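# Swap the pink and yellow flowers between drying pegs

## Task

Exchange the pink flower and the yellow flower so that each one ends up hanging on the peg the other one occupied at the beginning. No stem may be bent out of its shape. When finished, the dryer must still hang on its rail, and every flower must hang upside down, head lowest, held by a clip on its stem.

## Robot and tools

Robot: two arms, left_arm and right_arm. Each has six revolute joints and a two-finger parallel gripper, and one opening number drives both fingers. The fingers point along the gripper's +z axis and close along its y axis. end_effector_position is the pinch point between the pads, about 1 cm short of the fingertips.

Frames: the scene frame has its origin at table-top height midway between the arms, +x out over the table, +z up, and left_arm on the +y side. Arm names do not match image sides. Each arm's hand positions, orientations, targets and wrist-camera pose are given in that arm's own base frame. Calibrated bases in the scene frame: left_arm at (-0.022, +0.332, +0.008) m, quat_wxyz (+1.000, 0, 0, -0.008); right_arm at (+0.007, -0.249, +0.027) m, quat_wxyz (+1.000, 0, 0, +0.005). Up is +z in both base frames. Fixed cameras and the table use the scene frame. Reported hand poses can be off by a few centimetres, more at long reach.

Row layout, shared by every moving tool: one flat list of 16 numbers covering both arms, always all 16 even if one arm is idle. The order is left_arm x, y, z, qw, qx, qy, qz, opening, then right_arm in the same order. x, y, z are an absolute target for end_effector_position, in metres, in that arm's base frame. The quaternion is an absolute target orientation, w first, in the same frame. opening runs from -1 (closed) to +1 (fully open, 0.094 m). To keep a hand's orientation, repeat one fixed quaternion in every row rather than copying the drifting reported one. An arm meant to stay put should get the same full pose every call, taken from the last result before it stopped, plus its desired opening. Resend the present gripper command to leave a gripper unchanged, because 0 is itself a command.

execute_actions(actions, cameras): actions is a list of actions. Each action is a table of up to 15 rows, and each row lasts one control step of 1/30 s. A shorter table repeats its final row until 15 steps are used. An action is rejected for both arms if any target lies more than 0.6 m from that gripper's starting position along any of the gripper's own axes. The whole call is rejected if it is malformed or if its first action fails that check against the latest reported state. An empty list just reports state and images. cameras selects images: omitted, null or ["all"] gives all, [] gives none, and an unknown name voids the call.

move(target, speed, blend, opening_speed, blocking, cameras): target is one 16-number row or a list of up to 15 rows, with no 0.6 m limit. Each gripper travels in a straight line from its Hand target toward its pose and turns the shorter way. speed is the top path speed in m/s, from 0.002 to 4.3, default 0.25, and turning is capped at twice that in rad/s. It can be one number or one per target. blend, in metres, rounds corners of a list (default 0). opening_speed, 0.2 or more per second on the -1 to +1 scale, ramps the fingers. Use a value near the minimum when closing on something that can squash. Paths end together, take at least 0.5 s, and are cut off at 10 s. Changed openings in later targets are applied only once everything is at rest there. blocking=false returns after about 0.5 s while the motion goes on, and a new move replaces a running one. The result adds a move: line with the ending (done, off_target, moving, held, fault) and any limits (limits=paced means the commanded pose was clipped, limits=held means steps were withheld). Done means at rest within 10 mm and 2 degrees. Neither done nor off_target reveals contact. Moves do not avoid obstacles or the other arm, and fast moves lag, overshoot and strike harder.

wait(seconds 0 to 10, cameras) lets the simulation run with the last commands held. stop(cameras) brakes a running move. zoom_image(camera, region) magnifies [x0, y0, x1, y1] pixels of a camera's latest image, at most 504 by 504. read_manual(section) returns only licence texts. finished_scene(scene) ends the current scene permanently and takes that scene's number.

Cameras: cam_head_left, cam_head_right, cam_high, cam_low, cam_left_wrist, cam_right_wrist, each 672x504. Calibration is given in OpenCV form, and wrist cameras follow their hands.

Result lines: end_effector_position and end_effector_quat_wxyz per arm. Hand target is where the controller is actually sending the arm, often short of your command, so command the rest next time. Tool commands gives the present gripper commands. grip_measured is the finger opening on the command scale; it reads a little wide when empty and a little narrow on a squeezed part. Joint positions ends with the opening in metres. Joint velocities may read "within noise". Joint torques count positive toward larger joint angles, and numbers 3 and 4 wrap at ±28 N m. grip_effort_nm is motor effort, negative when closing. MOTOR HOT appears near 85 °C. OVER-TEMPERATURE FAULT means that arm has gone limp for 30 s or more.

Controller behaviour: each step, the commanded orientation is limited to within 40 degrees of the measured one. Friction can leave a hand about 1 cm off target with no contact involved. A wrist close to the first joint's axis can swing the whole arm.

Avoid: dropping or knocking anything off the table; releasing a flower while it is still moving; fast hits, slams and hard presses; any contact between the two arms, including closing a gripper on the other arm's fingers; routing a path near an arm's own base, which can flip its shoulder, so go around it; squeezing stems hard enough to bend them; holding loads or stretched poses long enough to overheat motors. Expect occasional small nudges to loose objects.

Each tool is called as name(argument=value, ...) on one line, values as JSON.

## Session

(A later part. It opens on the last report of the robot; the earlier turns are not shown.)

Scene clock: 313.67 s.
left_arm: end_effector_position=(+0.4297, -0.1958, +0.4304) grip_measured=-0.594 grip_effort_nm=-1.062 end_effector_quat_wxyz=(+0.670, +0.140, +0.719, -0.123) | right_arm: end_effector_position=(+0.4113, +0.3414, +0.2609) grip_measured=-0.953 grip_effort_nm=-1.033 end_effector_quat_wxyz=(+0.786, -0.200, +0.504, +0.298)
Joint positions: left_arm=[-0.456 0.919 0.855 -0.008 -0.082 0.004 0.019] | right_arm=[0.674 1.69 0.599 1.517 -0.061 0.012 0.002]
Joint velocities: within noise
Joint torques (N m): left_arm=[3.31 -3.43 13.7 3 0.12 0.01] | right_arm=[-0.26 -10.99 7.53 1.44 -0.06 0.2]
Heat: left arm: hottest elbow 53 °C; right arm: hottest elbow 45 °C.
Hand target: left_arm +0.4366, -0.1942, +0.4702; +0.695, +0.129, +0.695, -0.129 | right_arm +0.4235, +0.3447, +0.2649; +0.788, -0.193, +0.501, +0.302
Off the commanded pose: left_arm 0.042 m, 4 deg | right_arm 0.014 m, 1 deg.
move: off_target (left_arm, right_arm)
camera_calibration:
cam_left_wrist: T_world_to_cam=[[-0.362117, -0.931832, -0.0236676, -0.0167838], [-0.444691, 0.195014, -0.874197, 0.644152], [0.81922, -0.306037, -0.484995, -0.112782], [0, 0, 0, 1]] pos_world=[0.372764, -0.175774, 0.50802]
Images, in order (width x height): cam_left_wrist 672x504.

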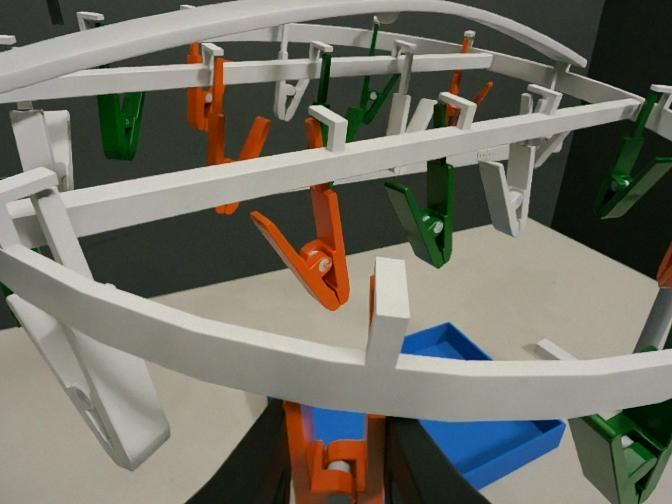

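move(target=[[0.4395, -0.1955, 0.471, 0.695, 0.1289, 0.695, -0.1289, -0.72, 0.424, 0.345, 0.245, 0.787, -0.1925, 0.501, 0.3021, -0.98],[0.4395, -0.1955, 0.471, 0.695, 0.1289, 0.695, -0.1289, -0.72, 0.424, 0.345, 0.212, 0.787, -0.1925, 0.501, 0.3021, -0.98]], speed=0.05, cameras=["cam_left_wrist","cam_right_wrist","cam_low","cam_head_left"])

zoom_image(camera="cam_head_left", region=[190, 50, 310, 210])

Scene clock: 318.73 s.
left_arm: end_effector_position=(+0.4297, -0.1958, +0.4304) grip_measured=-0.594 grip_effort_nm=-1.067 end_effector_quat_wxyz=(+0.670, +0.140, +0.719, -0.123) | right_arm: end_effector_position=(+0.4174, +0.3463, +0.2117) grip_measured=-0.953 grip_effort_nm=-1.028 end_effector_quat_wxyz=(+0.767, -0.209, +0.531, +0.293)
Joint positions: left_arm=[-0.456 0.919 0.855 -0.008 -0.082 0.004 0.019] | right_arm=[0.674 1.806 0.599 1.565 -0.062 0.012 0.002]
Joint velocities: within noise
Joint torques (N m): left_arm=[3.31 -3.49 13.71 3.02 0.11 0.01] | right_arm=[-0.21 -11.99 5.29 2.45 -0.05 0.14]
Heat: left arm: hottest elbow 55 °C; right arm: hottest elbow 45 °C.
Hand target: left_arm +0.4366, -0.1942, +0.4702; +0.695, +0.129, +0.695, -0.129 | right_arm +0.4241, +0.3450, +0.2125; +0.771, -0.202, +0.527, +0.295
Off the commanded pose: left_arm 0.042 m, 4 deg | right_arm 0.007 m, 5 deg.
joint sent to its limit (right arm) — joint 4 (wrist pitch), upper limit. The joint targets are off in orientation, not in position.
move: off_target (left_arm, right_arm)
camera_calibration:
cam_left_wrist: T_world_to_cam=[[-0.362117, -0.931832, -0.0236676, -0.0167838], [-0.444691, 0.195014, -0.874197, 0.644152], [0.81922, -0.306037, -0.484995, -0.112782], [0, 0, 0, 1]] pos_world=[0.372764, -0.175774, 0.50802]
cam_right_wrist: T_world_to_cam=[[0.673061, -0.739305, 0.0204352, -0.0303849], [-0.0389255, -0.0630028, -0.997254, 0.290389], [0.738562, 0.670417, -0.0711825, -0.438439], [0, 0, 0, 1]] pos_world=[0.355569, 0.289768, 0.259003]
Images, in order (width x height): cam_head_left 672x504, cam_low 672x504, cam_left_wrist 672x504, cam_right_wrist 672x504.

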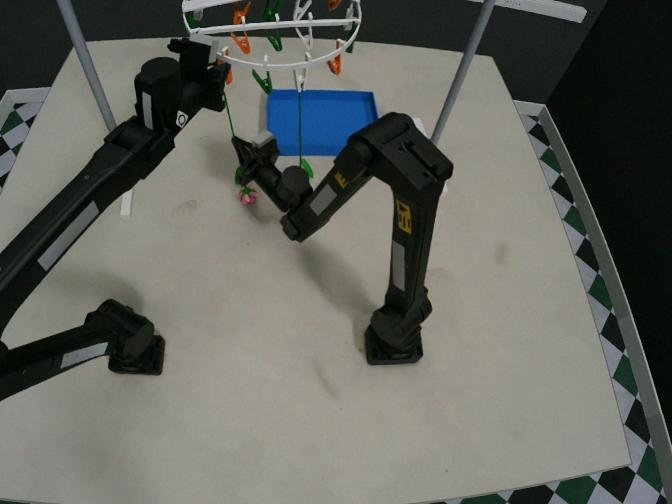

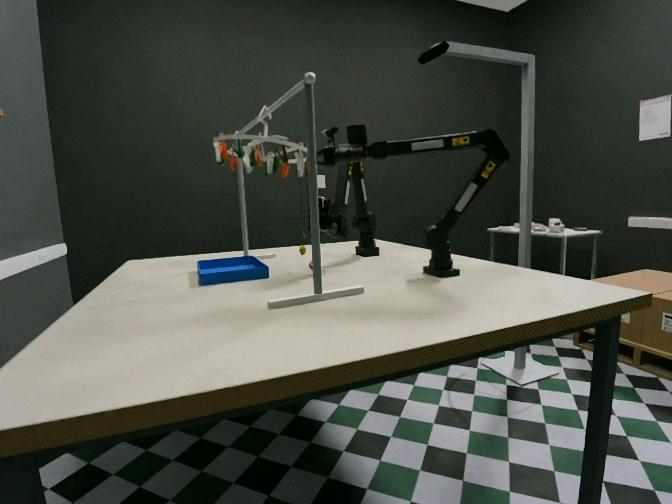

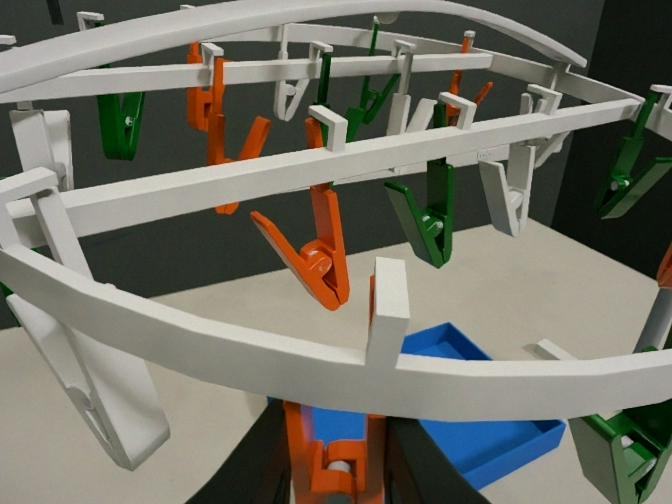

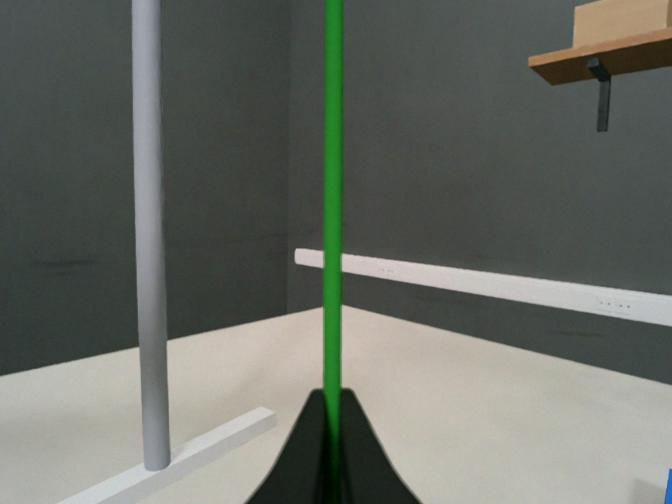

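Scaled by 3.150 from the camera's 672x504 image, which has a finer 960x720 frame.

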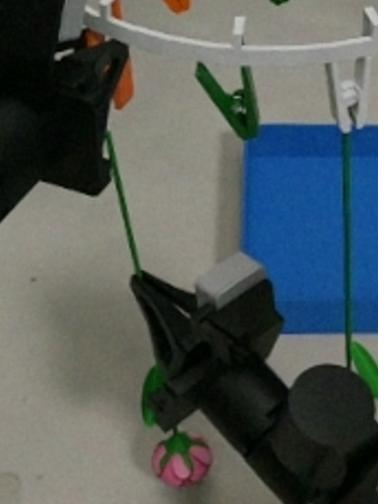

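move(target=[[0.4395, -0.1955, 0.471, 0.695, 0.1289, 0.695, -0.1289, -0.03, 0.424, 0.345, 0.212, 0.787, -0.1925, 0.501, 0.3021, -0.98],[0.36, -0.167, 0.45, 0.695, 0.1289, 0.695, -0.1289, -0.03, 0.36, 0.288, 0.245, 0.787, -0.1925, 0.501, 0.3021, -0.98],[0.28, -0.16, 0.40, 0.695, 0.1289, 0.695, -0.1289, 0.2, 0.36, 0.288, 0.245, 0.787, -0.1925, 0.501, 0.3021, -0.98],[0.315, -0.23, 0.335, 0.792, 0.1837, 0.505, -0.288, 0.2, 0.36, 0.288, 0.245, 0.787, -0.1925, 0.501, 0.3021, -0.98]], speed=[0.1,0.1,0.2,0.2], opening_speed=0.5)

Scene clock: 332.00 s.
left_arm: end_effector_position=(+0.3122, -0.2325, +0.3338) grip_measured=+0.198 grip_effort_nm=0.051 end_effector_quat_wxyz=(+0.790, +0.189, +0.508, -0.287) | right_arm: end_effector_position=(+0.3610, +0.2942, +0.2439) grip_measured=-0.953 grip_effort_nm=-1.028 end_effector_quat_wxyz=(+0.773, -0.207, +0.523, +0.293)
Joint positions: left_arm=[-0.595 1.024 0.286 1.165 0.1 -0.037 0.056] | right_arm=[0.656 1.585 0.395 1.567 -0.078 0.015 0.002]
Joint velocities: within noise
Joint torques (N m): left_arm=[3.37 -2.08 7.05 2.51 0.11 -0.06] | right_arm=[-0.32 -9.64 3.41 2.37 -0.06 0.19]
Heat: left arm: hottest elbow 55 °C; right arm: hottest elbow 42 °C.
Hand target: left_arm +0.3149, -0.2301, +0.3351; +0.792, +0.184, +0.505, -0.288 | right_arm +0.3601, +0.2882, +0.2455; +0.774, -0.200, +0.522, +0.297
Off the commanded pose: left_arm 0.004 m, 1 deg | right_arm 0.006 m, 4 deg.
joint sent to its limit (right arm) — joint 4 (wrist pitch), upper limit. The joint targets are off in orientation, not in position.
move: off_target (right_arm)
camera_calibration:
cam_left_wrist: T_world_to_cam=[[-0.637054, -0.77061, -0.0179296, 0.0255753], [0.00431238, 0.0196971, -0.999797, 0.375629], [0.770807, -0.637002, -0.00922493, -0.295124], [0, 0, 0, 1]] pos_world=[0.242157, -0.175685, 0.373288]
cam_right_wrist: T_world_to_cam=[[0.6713, -0.740777, 0.0246247, -0.0314485], [-0.0225005, -0.0535758, -0.99831, 0.308564], [0.740844, 0.669612, -0.0526333, -0.36473], [0, 0, 0, 1]] pos_world=[0.298263, 0.237463, 0.28962]

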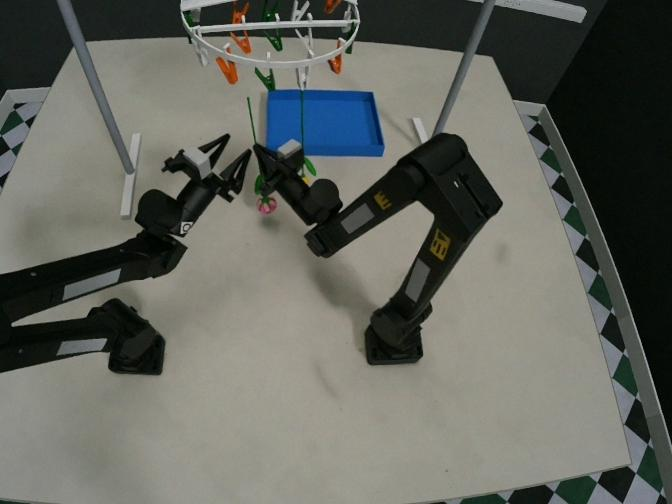

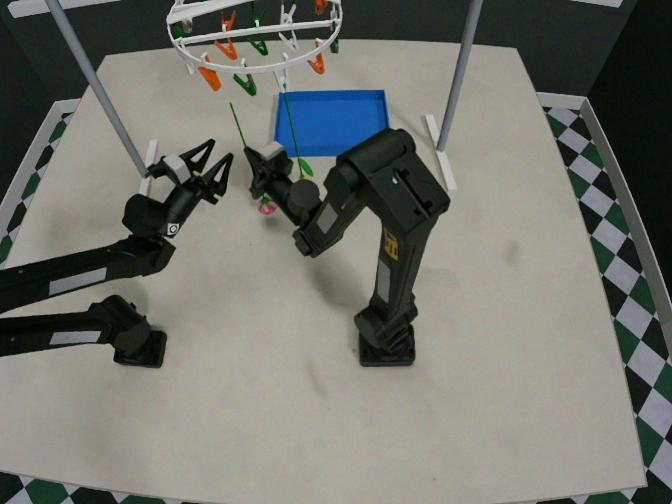

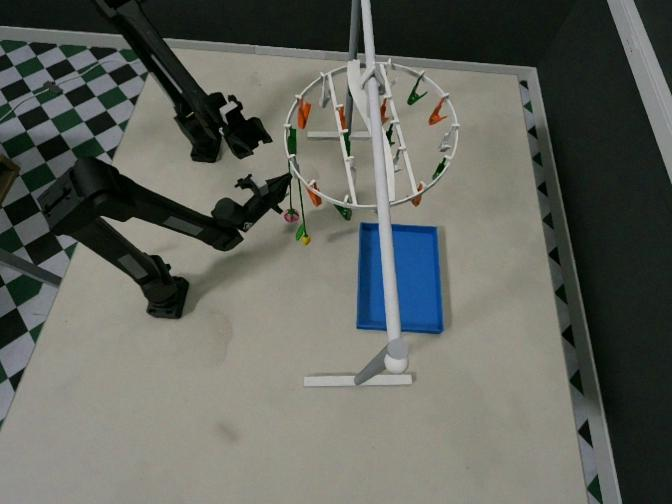

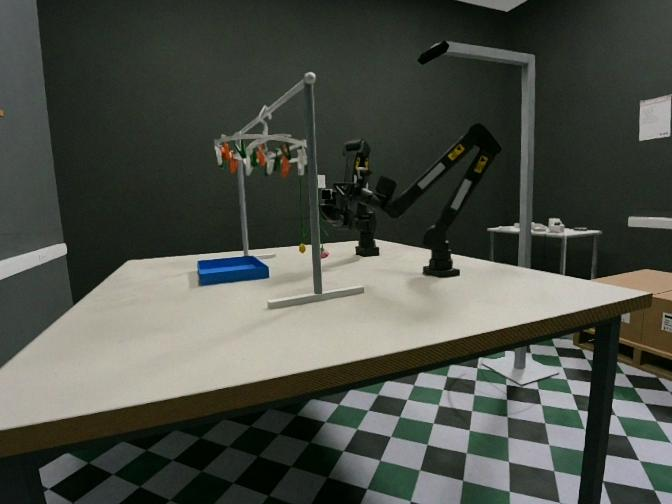

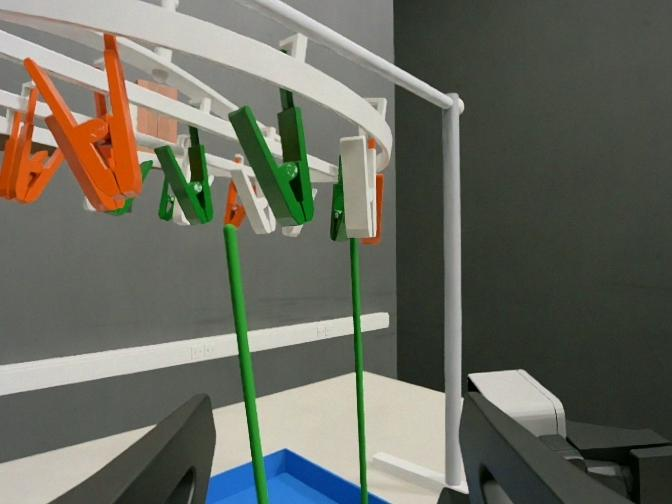

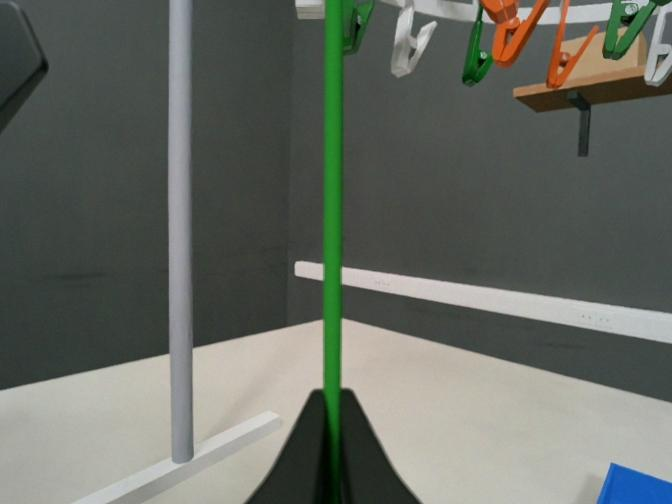

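move(target=[0.315, -0.23, 0.375, 0.792, 0.1837, 0.505, -0.288, 0.2, 0.365, 0.290, 0.292, 0.787, -0.1925, 0.501, 0.3021, -0.98], speed=0.1, cameras=["cam_left_wrist","cam_right_wrist"])

Scene clock: 336.33 s.
left_arm: end_effector_position=(+0.3075, -0.2292, +0.3459) grip_measured=+0.198 grip_effort_nm=0.046 end_effector_quat_wxyz=(+0.779, +0.193, +0.524, -0.284) | right_arm: end_effector_position=(+0.3557, +0.2884, +0.2784) grip_measured=-0.953 grip_effort_nm=-1.033 end_effector_quat_wxyz=(+0.781, -0.202, +0.510, +0.297)
Joint positions: left_arm=[-0.594 0.907 0.301 0.994 0.1 -0.038 0.056] | right_arm=[0.652 1.458 0.395 1.472 -0.081 0.022 0.002]
Joint velocities: within noise
Joint torques (N m): left_arm=[3.25 -2.84 11.18 1.36 0.11 -0.06] | right_arm=[-0.32 -8.59 7.49 1.48 -0.06 0.19]
Heat: left arm: hottest elbow 55 °C; right arm: hottest elbow 42 °C.
Hand target: left_arm +0.3136, -0.2291, +0.3747; +0.792, +0.184, +0.505, -0.288 | right_arm +0.3645, +0.2896, +0.2921; +0.788, -0.193, +0.501, +0.302
Off the commanded pose: left_arm 0.030 m, 3 deg | right_arm 0.017 m, 2 deg.
move: off_target (left_arm, right_arm)
camera_calibration:
cam_left_wrist: T_world_to_cam=[[-0.63778, -0.770098, -0.0136284, 0.0241886], [-0.0282438, 0.0410661, -0.998757, 0.402239], [0.7697, -0.636603, -0.0479416, -0.275489], [0, 0, 0, 1]] pos_world=[0.238832, -0.173268, 0.388861]
cam_right_wrist: T_world_to_cam=[[0.671749, -0.740422, 0.0229828, -0.0328637], [0.000545651, -0.0305307, -0.999534, 0.328069], [0.740779, 0.671448, -0.0201049, -0.364695], [0, 0, 0, 1]] pos_world=[0.292056, 0.230557, 0.321339]
Images, in order (width x height): cam_left_wrist 672x504, cam_right_wrist 672x504.

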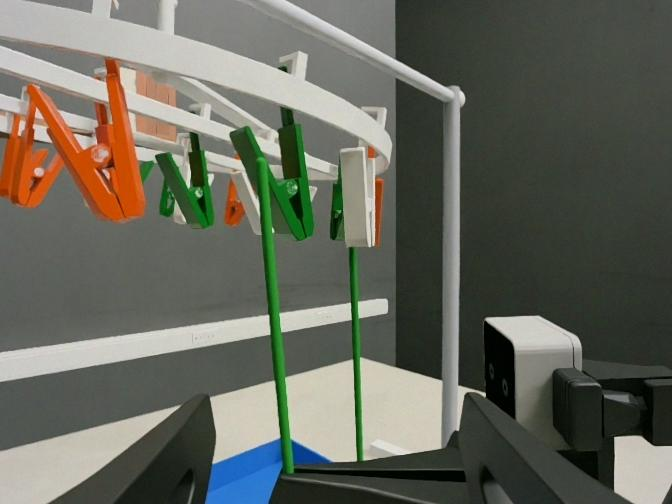

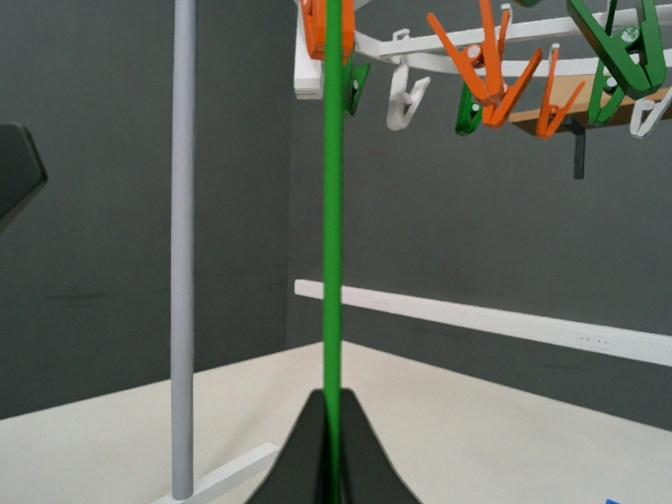

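move(target=[[0.333, -0.212, 0.385, 0.792, 0.1837, 0.505, -0.288, 0.2, 0.365, 0.290, 0.292, 0.787, -0.1925, 0.501, 0.3021, -0.98],[0.3695, -0.243, 0.389, 0.792, 0.1837, 0.505, -0.288, 0.2, 0.365, 0.290, 0.292, 0.787, -0.1925, 0.501, 0.3021, -0.98]], speed=0.08, cameras=["cam_left_wrist","cam_high"])

Scene clock: 342.93 s.
left_arm: end_effector_position=(+0.3634, -0.2350, +0.3611) grip_measured=+0.198 grip_effort_nm=0.051 end_effector_quat_wxyz=(+0.778, +0.187, +0.530, -0.281) | right_arm: end_effector_position=(+0.3559, +0.2883, +0.2782) grip_measured=-0.953 grip_effort_nm=-1.033 end_effector_quat_wxyz=(+0.781, -0.202, +0.511, +0.297)
Joint positions: left_arm=[-0.507 1.06 0.435 1.008 0.166 -0.074 0.056] | right_arm=[0.651 1.458 0.395 1.472 -0.081 0.022 0.002]
Joint velocities: within noise
Joint torques (N m): left_arm=[1.85 -2.55 11.21 2.65 -0.08 0.02] | right_arm=[-0.21 -8.41 7.49 1.46 -0.05 0.19]
Heat: left arm: hottest elbow 54 °C; right arm: hottest elbow 41 °C.
Hand target: left_arm +0.3680, -0.2421, +0.3885; +0.792, +0.184, +0.505, -0.288 | right_arm +0.3645, +0.2896, +0.2921; +0.788, -0.193, +0.501, +0.302
Off the commanded pose: left_arm 0.030 m, 3 deg | right_arm 0.017 m, 2 deg.
move: off_target (left_arm, right_arm)
camera_calibration:
cam_left_wrist: T_world_to_cam=[[-0.628171, -0.778068, -0.00340413, 0.0465411], [-0.0426809, 0.0388261, -0.998334, 0.423876], [0.776904, -0.626979, -0.057598, -0.318429], [0, 0, 0, 1]] pos_world=[0.294716, -0.179894, 0.404988]
Images, in order (width x height): cam_high 672x504, cam_left_wrist 672x504.

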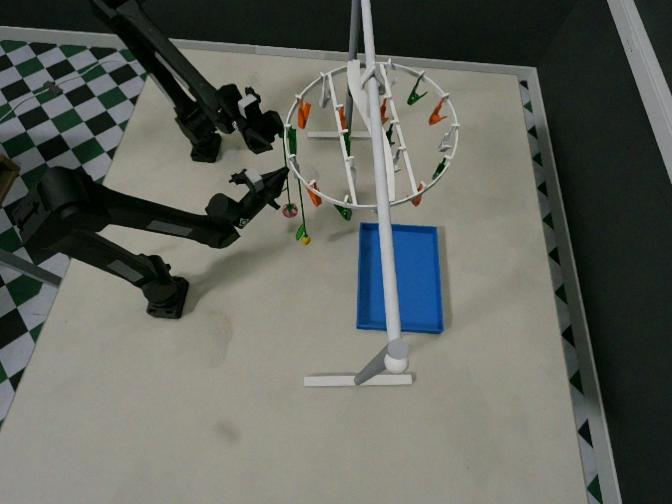

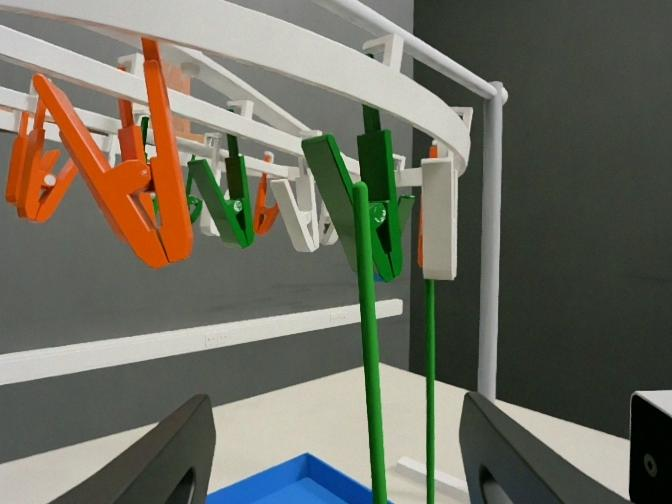

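move(target=[[0.389, -0.271, 0.390, 0.792, 0.1837, 0.505, -0.288, 0.2, 0.365, 0.290, 0.292, 0.787, -0.1925, 0.501, 0.3021, -0.98]], speed=0.06, cameras=["cam_left_wrist","cam_head_left"])

zoom_image(camera="cam_head_left", region=[190, 80, 330, 230])

Scene clock: 348.70 s.
left_arm: end_effector_position=(+0.3830, -0.2623, +0.3632) grip_measured=+0.198 grip_effort_nm=0.046 end_effector_quat_wxyz=(+0.776, +0.184, +0.531, -0.286) | right_arm: end_effector_position=(+0.3559, +0.2883, +0.2782) grip_measured=-0.953 grip_effort_nm=-1.033 end_effector_quat_wxyz=(+0.781, -0.202, +0.511, +0.297)
Joint positions: left_arm=[-0.554 1.161 0.507 1.034 0.124 -0.068 0.056] | right_arm=[0.651 1.458 0.395 1.472 -0.081 0.022 0.002]
Joint velocities: within noise
Joint torques (N m): left_arm=[1.79 -4.37 10.96 2.65 -0.1 0.22] | right_arm=[-0.32 -8.41 7.54 1.46 -0.05 0.18]
Heat: left arm: hottest elbow 53 °C; right arm: hottest elbow 40 °C.
Hand target: left_arm +0.3876, -0.2700, +0.3895; +0.792, +0.184, +0.506, -0.288 | right_arm +0.3645, +0.2896, +0.2921; +0.788, -0.193, +0.501, +0.302
Off the commanded pose: left_arm 0.029 m, 3 deg | right_arm 0.017 m, 2 deg.
move: off_target (left_arm, right_arm)
camera_calibration:
cam_left_wrist: T_world_to_cam=[[-0.631934, -0.774995, 0.00652138, 0.0363214], [-0.0486458, 0.0312654, -0.998327, 0.428191], [0.773494, -0.631194, -0.0574579, -0.350528], [0, 0, 0, 1]] pos_world=[0.314914, -0.20649, 0.407097]
Images, in order (width x height): cam_head_left 672x504, cam_left_wrist 672x504.

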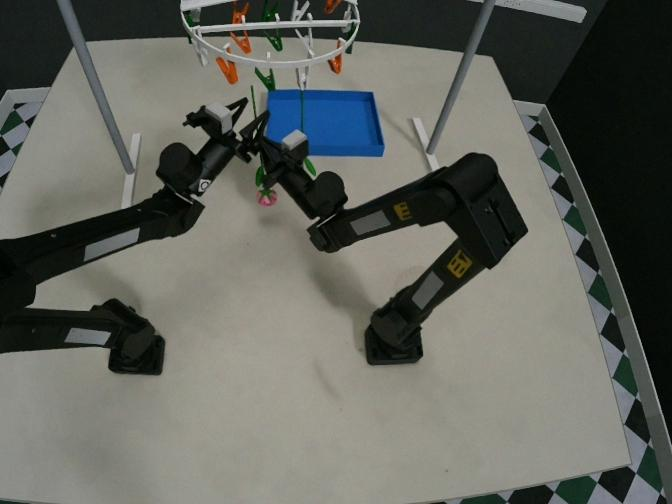

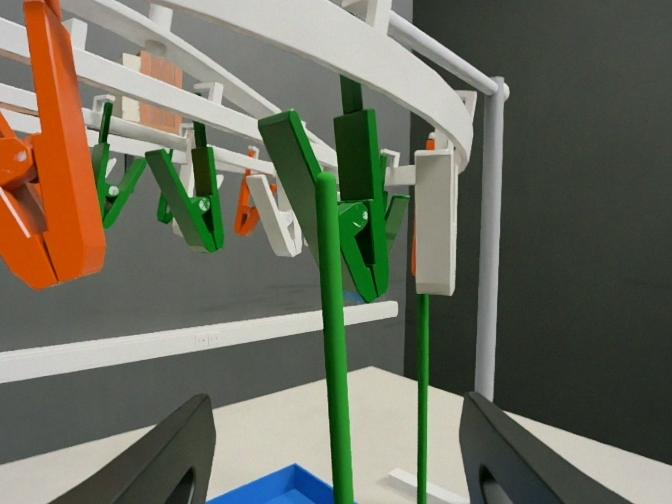

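Scaled by 3.360 from the camera's 672x504 image, which has a finer 960x720 frame.

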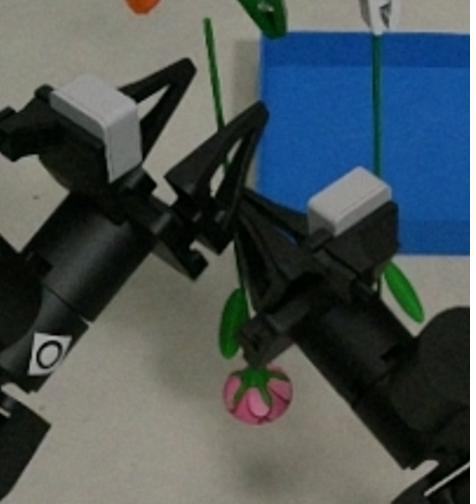

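move(target=[[0.394, -0.275, 0.391, 0.792, 0.1837, 0.505, -0.288, 0.2, 0.365, 0.290, 0.292, 0.787, -0.1925, 0.501, 0.3021, -0.98],[0.394, -0.275, 0.391, 0.792, 0.1837, 0.505, -0.288, -0.93, 0.365, 0.290, 0.292, 0.787, -0.1925, 0.501, 0.3021, -0.98]], speed=0.06, opening_speed=0.4, cameras=["cam_left_wrist","cam_right_wrist"])

Scene clock: 354.87 s.
left_arm: end_effector_position=(+0.3879, -0.2668, +0.3648) grip_measured=-0.924 grip_effort_nm=-0.325 end_effector_quat_wxyz=(+0.776, +0.185, +0.530, -0.286) | right_arm: end_effector_position=(+0.3559, +0.2883, +0.2782) grip_measured=-0.953 grip_effort_nm=-1.038 end_effector_quat_wxyz=(+0.781, -0.202, +0.511, +0.297)
Joint positions: left_arm=[-0.557 1.179 0.525 1.035 0.122 -0.066 0.004] | right_arm=[0.651 1.458 0.395 1.472 -0.081 0.022 0.002]
Joint velocities: within noise
Joint torques (N m): left_arm=[1.96 -4.6 10.92 2.65 -0.08 0.17] | right_arm=[-0.15 -8.53 7.5 1.5 -0.04 0.19]
Heat: left arm: hottest elbow 52 °C; right arm: hottest elbow 40 °C.
Hand target: left_arm +0.3927, -0.2741, +0.3905; +0.792, +0.184, +0.506, -0.288 | right_arm +0.3645, +0.2896, +0.2921; +0.788, -0.193, +0.501, +0.302
Off the commanded pose: left_arm 0.028 m, 3 deg | right_arm 0.017 m, 2 deg.
move: off_target (left_arm, right_arm); target 2's new opening was sent with left_arm's hand 0.029 m and 4 deg from that target
camera_calibration:
cam_left_wrist: T_world_to_cam=[[-0.632367, -0.774649, 0.00549133, 0.0365546], [-0.0473545, 0.0315795, -0.998379, 0.42974], [0.77322, -0.631602, -0.056653, -0.3574], [0, 0, 0, 1]] pos_world=[0.319815, -0.210988, 0.408594]
cam_right_wrist: T_world_to_cam=[[0.671704, -0.740488, 0.0221724, -0.0327815], [-0.000512583, -0.0303941, -0.999538, 0.328243], [0.74082, 0.671382, -0.0207954, -0.364553], [0, 0, 0, 1]] pos_world=[0.292256, 0.230457, 0.321237]
Images, in order (width x height): cam_left_wrist 672x504, cam_right_wrist 672x504.

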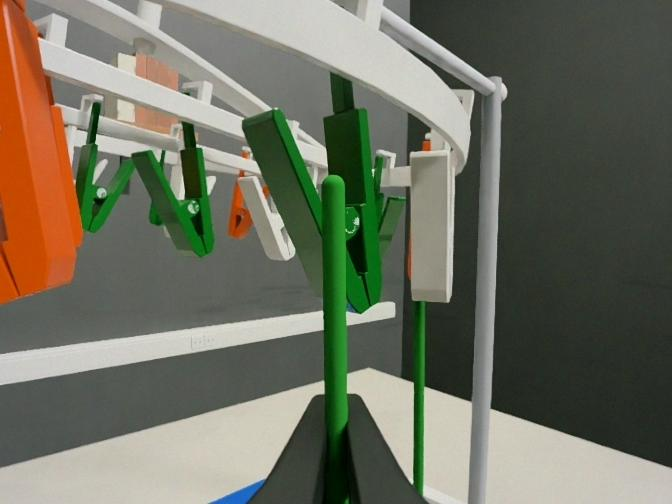

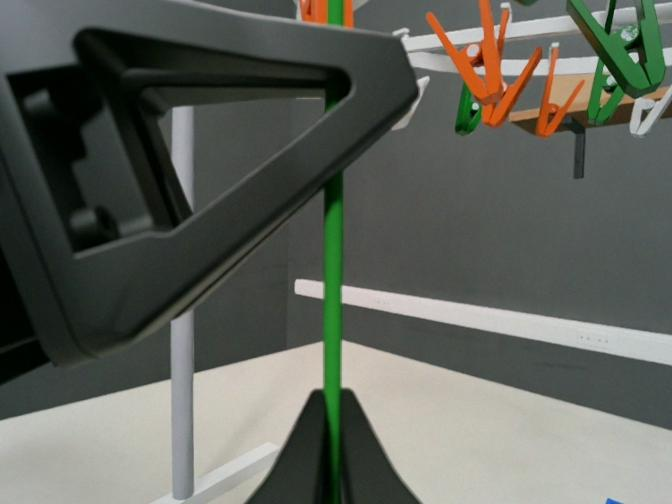

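move(target=[[0.394, -0.275, 0.391, 0.792, 0.1837, 0.505, -0.288, -0.98, 0.365, 0.290, 0.292, 0.787, -0.1925, 0.501, 0.3021, -0.97],[0.394, -0.275, 0.391, 0.792, 0.1837, 0.505, -0.288, -0.98, 0.365, 0.290, 0.292, 0.787, -0.1925, 0.501, 0.3021, 0.0],[0.394, -0.275, 0.391, 0.792, 0.1837, 0.505, -0.288, -0.98, 0.29, 0.221, 0.29, 0.787, -0.1925, 0.501, 0.3021, 0.0],[0.35, -0.25, 0.391, 0.792, 0.1837, 0.505, -0.288, -0.98, 0.29, 0.08, 0.40, 0.70, -0.22, 0.63, 0.25, 0.0],[0.35, -0.25, 0.391, 0.792, 0.1837, 0.505, -0.288, -0.98, 0.39, 0.087, 0.445, 0.646, -0.2876, 0.646, 0.2876, -0.03]], speed=[0.08,0.08,0.08,0.15,0.15], opening_speed=0.6)

Scene clock: 367.40 s.
left_arm: end_effector_position=(+0.3542, -0.2479, +0.3868) grip_measured=-0.961 grip_effort_nm=-1.062 end_effector_quat_wxyz=(+0.791, +0.180, +0.509, -0.288) | right_arm: end_effector_position=(+0.3847, +0.0835, +0.4146) grip_measured=-0.028 grip_effort_nm=-0.076 end_effector_quat_wxyz=(+0.632, -0.270, +0.663, +0.298)
Joint positions: left_arm=[-0.564 1.04 0.466 1.007 0.114 -0.062 0.002] | right_arm=[-0.157 0.833 0.743 0.047 -0.984 0.018 0.046]
Joint velocities: within noise
Joint torques (N m): left_arm=[1.85 -5.07 7.77 1.42 -0.09 0.17] | right_arm=[1.32 -1.9 13.89 1.4 -0.05 -0.14]
Heat: left arm: hottest elbow 52 °C; right arm: hottest elbow 40 °C.
Hand target: left_arm +0.3501, -0.2499, +0.3910; +0.792, +0.184, +0.505, -0.288 | right_arm +0.3881, +0.0867, +0.4444; +0.646, -0.287, +0.646, +0.288
Off the commanded pose: left_arm 0.006 m, 1 deg | right_arm 0.031 m, 3 deg.
move: off_target (right_arm); target 2's new opening was sent with right_arm's hand 0.017 m and 2 deg from that target; target 5's new opening was sent with right_arm's hand 0.031 m and 3 deg from that target
camera_calibration:
cam_left_wrist: T_world_to_cam=[[-0.631495, -0.775378, -0.00152142, 0.03198], [-0.00246838, 0.00397248, -0.999989, 0.42735], [0.775376, -0.631485, -0.00442253, -0.339059], [0, 0, 0, 1]] pos_world=[0.284148, -0.191012, 0.425895]
cam_right_wrist: T_world_to_cam=[[0.738615, -0.672609, -0.0452107, -0.210263], [-0.324137, -0.29554, -0.898661, 0.563221], [0.591086, 0.678419, -0.436308, -0.0162112], [0, 0, 0, 1]] pos_world=[0.347446, 0.0360273, 0.489565]

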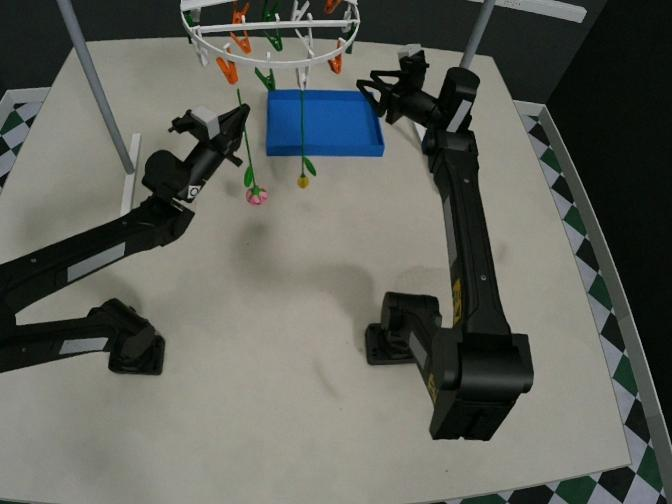

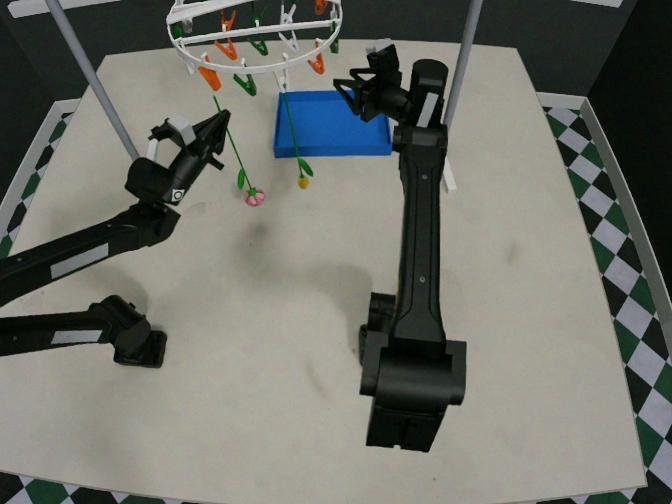

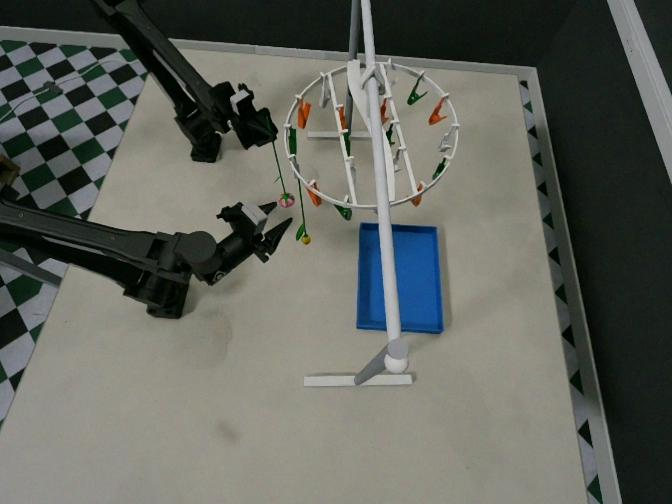

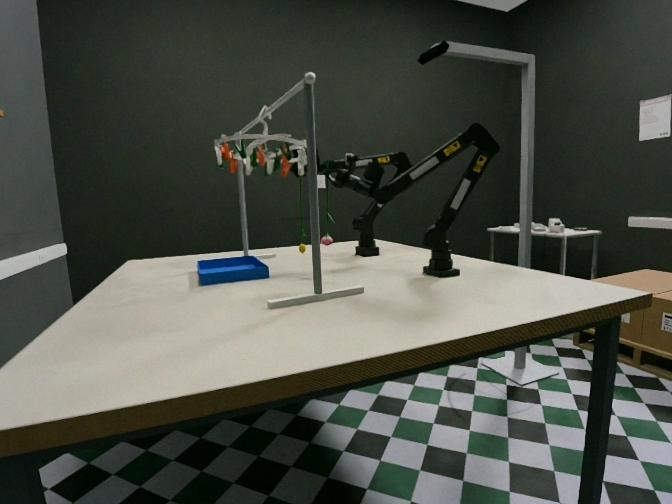

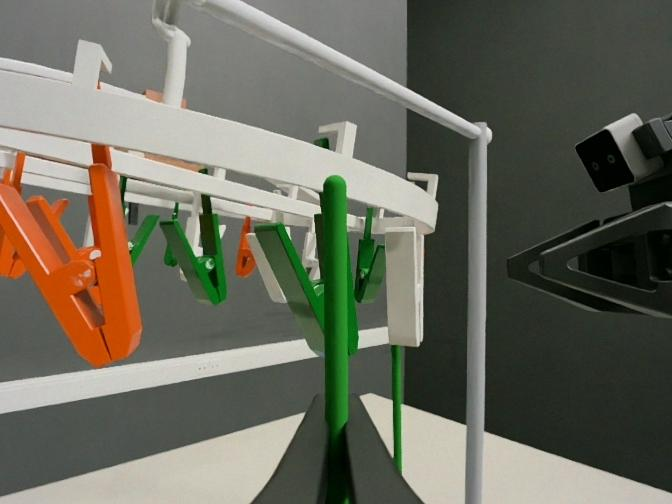

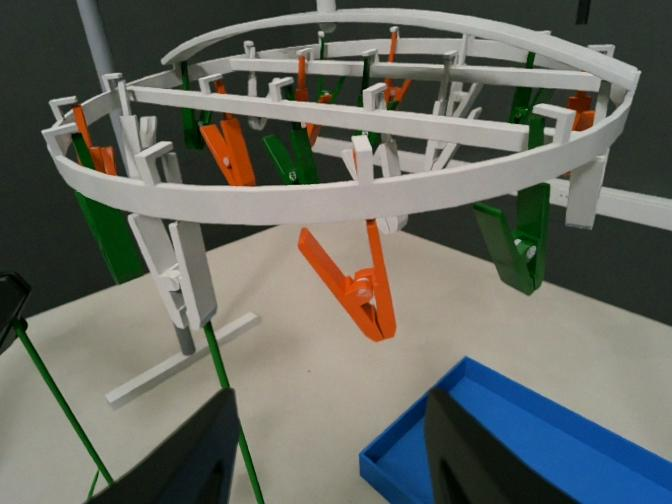

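move(target=[[0.35, -0.25, 0.391, 0.792, 0.1837, 0.505, -0.288, -0.98, 0.396, 0.082, 0.447, 0.646, -0.2876, 0.646, 0.2876, 0.07],[0.35, -0.25, 0.391, 0.792, 0.1837, 0.505, -0.288, -0.98, 0.4435, 0.137, 0.449, 0.646, -0.2876, 0.646, 0.2876, 0.07]], speed=0.08, cameras=["cam_right_wrist"])

Scene clock: 374.67 s.
left_arm: end_effector_position=(+0.3541, -0.2481, +0.3868) grip_measured=-0.961 grip_effort_nm=-1.062 end_effector_quat_wxyz=(+0.791, +0.180, +0.509, -0.288) | right_arm: end_effector_position=(+0.4354, +0.1322, +0.4148) grip_measured=+0.069 grip_effort_nm=0.081 end_effector_quat_wxyz=(+0.623, -0.270, +0.670, +0.299)
Joint positions: left_arm=[-0.565 1.04 0.466 1.007 0.114 -0.062 0.002] | right_arm=[0.018 0.981 0.835 0.082 -0.812 0.017 0.05]
Joint velocities: within noise
Joint torques (N m): left_arm=[1.85 -5.07 7.79 1.4 -0.09 0.16] | right_arm=[1.2 -4.54 13.86 2.5 0.05 -0.13]
Heat: left arm: hottest elbow 52 °C; right arm: hottest elbow 41 °C.
Hand target: left_arm +0.3500, -0.2500, +0.3910; +0.792, +0.184, +0.505, -0.288 | right_arm +0.4409, +0.1363, +0.4483; +0.646, -0.287, +0.646, +0.288
Off the commanded pose: left_arm 0.006 m, 1 deg | right_arm 0.036 m, 4 deg.
move: off_target (right_arm)
camera_calibration:
cam_right_wrist: T_world_to_cam=[[0.739527, -0.67084, -0.0554417, -0.211449], [-0.342317, -0.303889, -0.889084, 0.599176], [0.579585, 0.67648, -0.454374, -0.0663678], [0, 0, 0, 1]] pos_world=[0.399946, 0.0851309, 0.490839]
Images, in order (width x height): cam_right_wrist 672x504.

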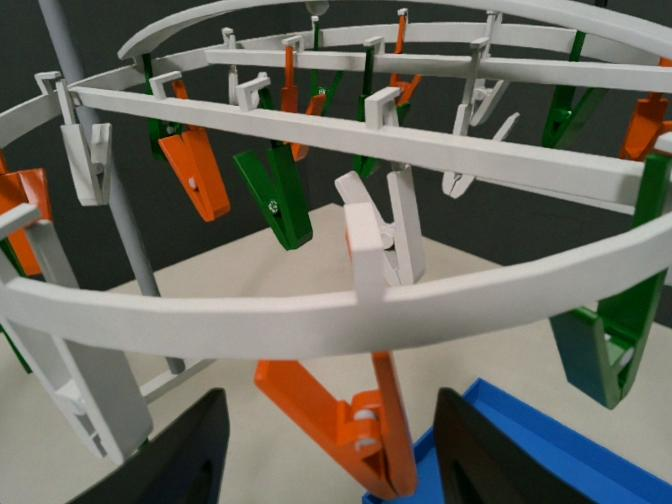

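move(target=[[0.35, -0.25, 0.391, 0.792, 0.1837, 0.505, -0.288, -0.98, 0.4525, 0.1475, 0.448, 0.646, -0.2876, 0.646, 0.2876, 0.07]], speed=0.06, cameras=["cam_right_wrist"])

Scene clock: 377.07 s.
left_arm: end_effector_position=(+0.3541, -0.2481, +0.3868) grip_measured=-0.961 grip_effort_nm=-1.062 end_effector_quat_wxyz=(+0.791, +0.180, +0.509, -0.288) | right_arm: end_effector_position=(+0.4440, +0.1422, +0.4131) grip_measured=+0.069 grip_effort_nm=0.076 end_effector_quat_wxyz=(+0.623, -0.271, +0.671, +0.298)
Joint positions: left_arm=[-0.565 1.04 0.466 1.007 0.114 -0.062 0.002] | right_arm=[0.048 1.009 0.848 0.095 -0.781 0.017 0.05]
Joint velocities: within noise
Joint torques (N m): left_arm=[1.85 -5.07 7.77 1.42 -0.08 0.16] | right_arm=[1.32 -5.19 14.02 2.54 0.01 -0.12]
Heat: left arm: hottest elbow 52 °C; right arm: hottest elbow 42 °C.
Hand target: left_arm +0.3500, -0.2500, +0.3910; +0.792, +0.184, +0.505, -0.288 | right_arm +0.4501, +0.1467, +0.4474; +0.646, -0.287, +0.646, +0.288
Off the commanded pose: left_arm 0.006 m, 1 deg | right_arm 0.036 m, 5 deg.
move: off_target (right_arm)
camera_calibration:
cam_right_wrist: T_world_to_cam=[[0.739204, -0.671251, -0.0547788, -0.211282], [-0.343341, -0.305623, -0.888094, 0.603929], [0.579392, 0.67529, -0.456386, -0.0778606], [0, 0, 0, 1]] pos_world=[0.408646, 0.0953302, 0.489238]
Images, in order (width x height): cam_right_wrist 672x504.

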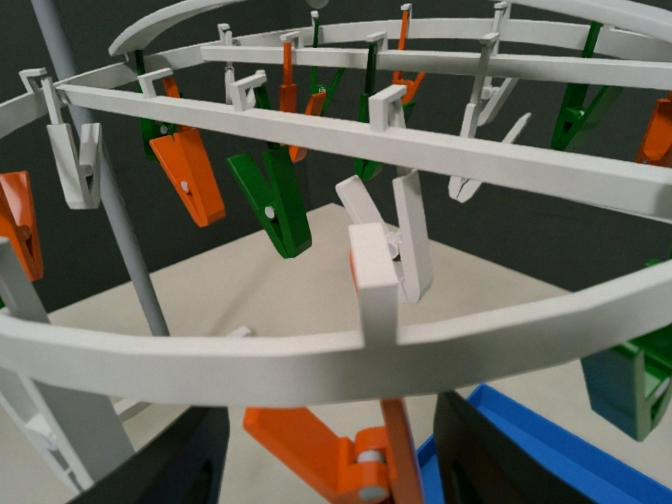

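move(target=[[0.35, -0.25, 0.391, 0.792, 0.1837, 0.505, -0.288, -0.98, 0.4535, 0.149, 0.448, 0.646, -0.2876, 0.646, 0.2876, -0.72]], speed=0.06, opening_speed=0.3, cameras=["cam_right_wrist","cam_left_wrist","cam_high"])

Scene clock: 381.33 s.
left_arm: end_effector_position=(+0.3541, -0.2481, +0.3868) grip_measured=-0.961 grip_effort_nm=-1.062 end_effector_quat_wxyz=(+0.791, +0.180, +0.509, -0.288) | right_arm: end_effector_position=(+0.4447, +0.1435, +0.4130) grip_measured=-0.576 grip_effort_nm=-1.028 end_effector_quat_wxyz=(+0.623, -0.271, +0.671, +0.298)
Joint positions: left_arm=[-0.565 1.04 0.466 1.007 0.114 -0.062 0.002] | right_arm=[0.053 1.011 0.849 0.097 -0.776 0.017 0.02]
Joint velocities: within noise
Joint torques (N m): left_arm=[1.79 -5.07 7.77 1.4 -0.09 0.17] | right_arm=[1.26 -5.01 14 2.43 0.01 -0.13]
Heat: left arm: hottest elbow 52 °C; right arm: hottest elbow 42 °C.
Hand target: left_arm +0.3500, -0.2500, +0.3910; +0.792, +0.184, +0.505, -0.288 | right_arm +0.4510, +0.1483, +0.4471; +0.646, -0.287, +0.646, +0.288
Off the commanded pose: left_arm 0.006 m, 1 deg | right_arm 0.036 m, 4 deg.
move: off_target (right_arm)
camera_calibration:
cam_left_wrist: T_world_to_cam=[[-0.631663, -0.775241, -0.00180414, 0.0320341], [-0.00228786, 0.0041913, -0.999989, 0.427341], [0.77524, -0.631652, -0.00442114, -0.339039], [0, 0, 0, 1]] pos_world=[0.284049, -0.191111, 0.425895]
cam_right_wrist: T_world_to_cam=[[0.739006, -0.671528, -0.0540456, -0.211037], [-0.342947, -0.305929, -0.888141, 0.604455], [0.579877, 0.674876, -0.456382, -0.079313], [0, 0, 0, 1]] pos_world=[0.409246, 0.0967298, 0.489239]
Images, in order (width x height): cam_high 672x504, cam_left_wrist 672x504, cam_right_wrist 672x504.

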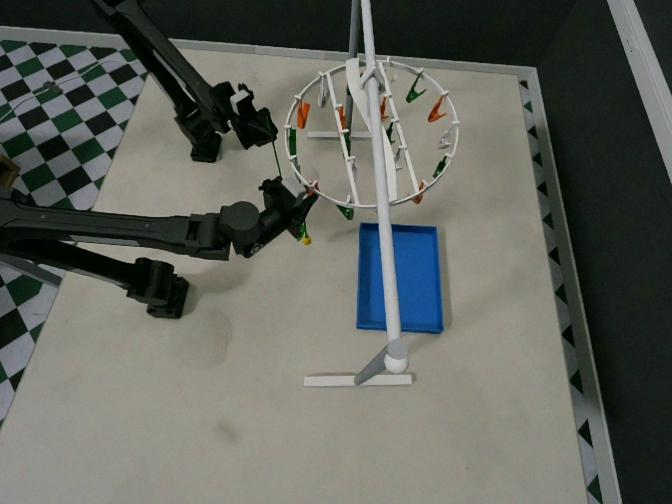

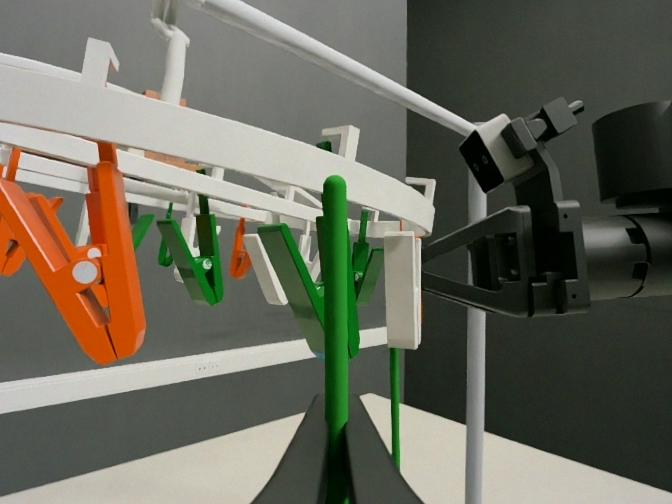

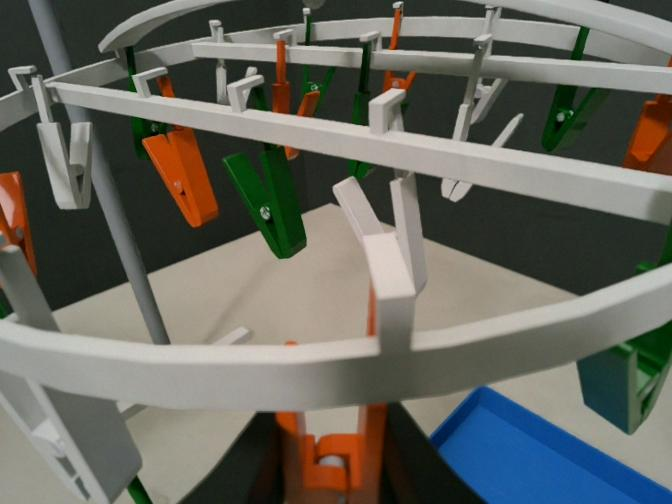

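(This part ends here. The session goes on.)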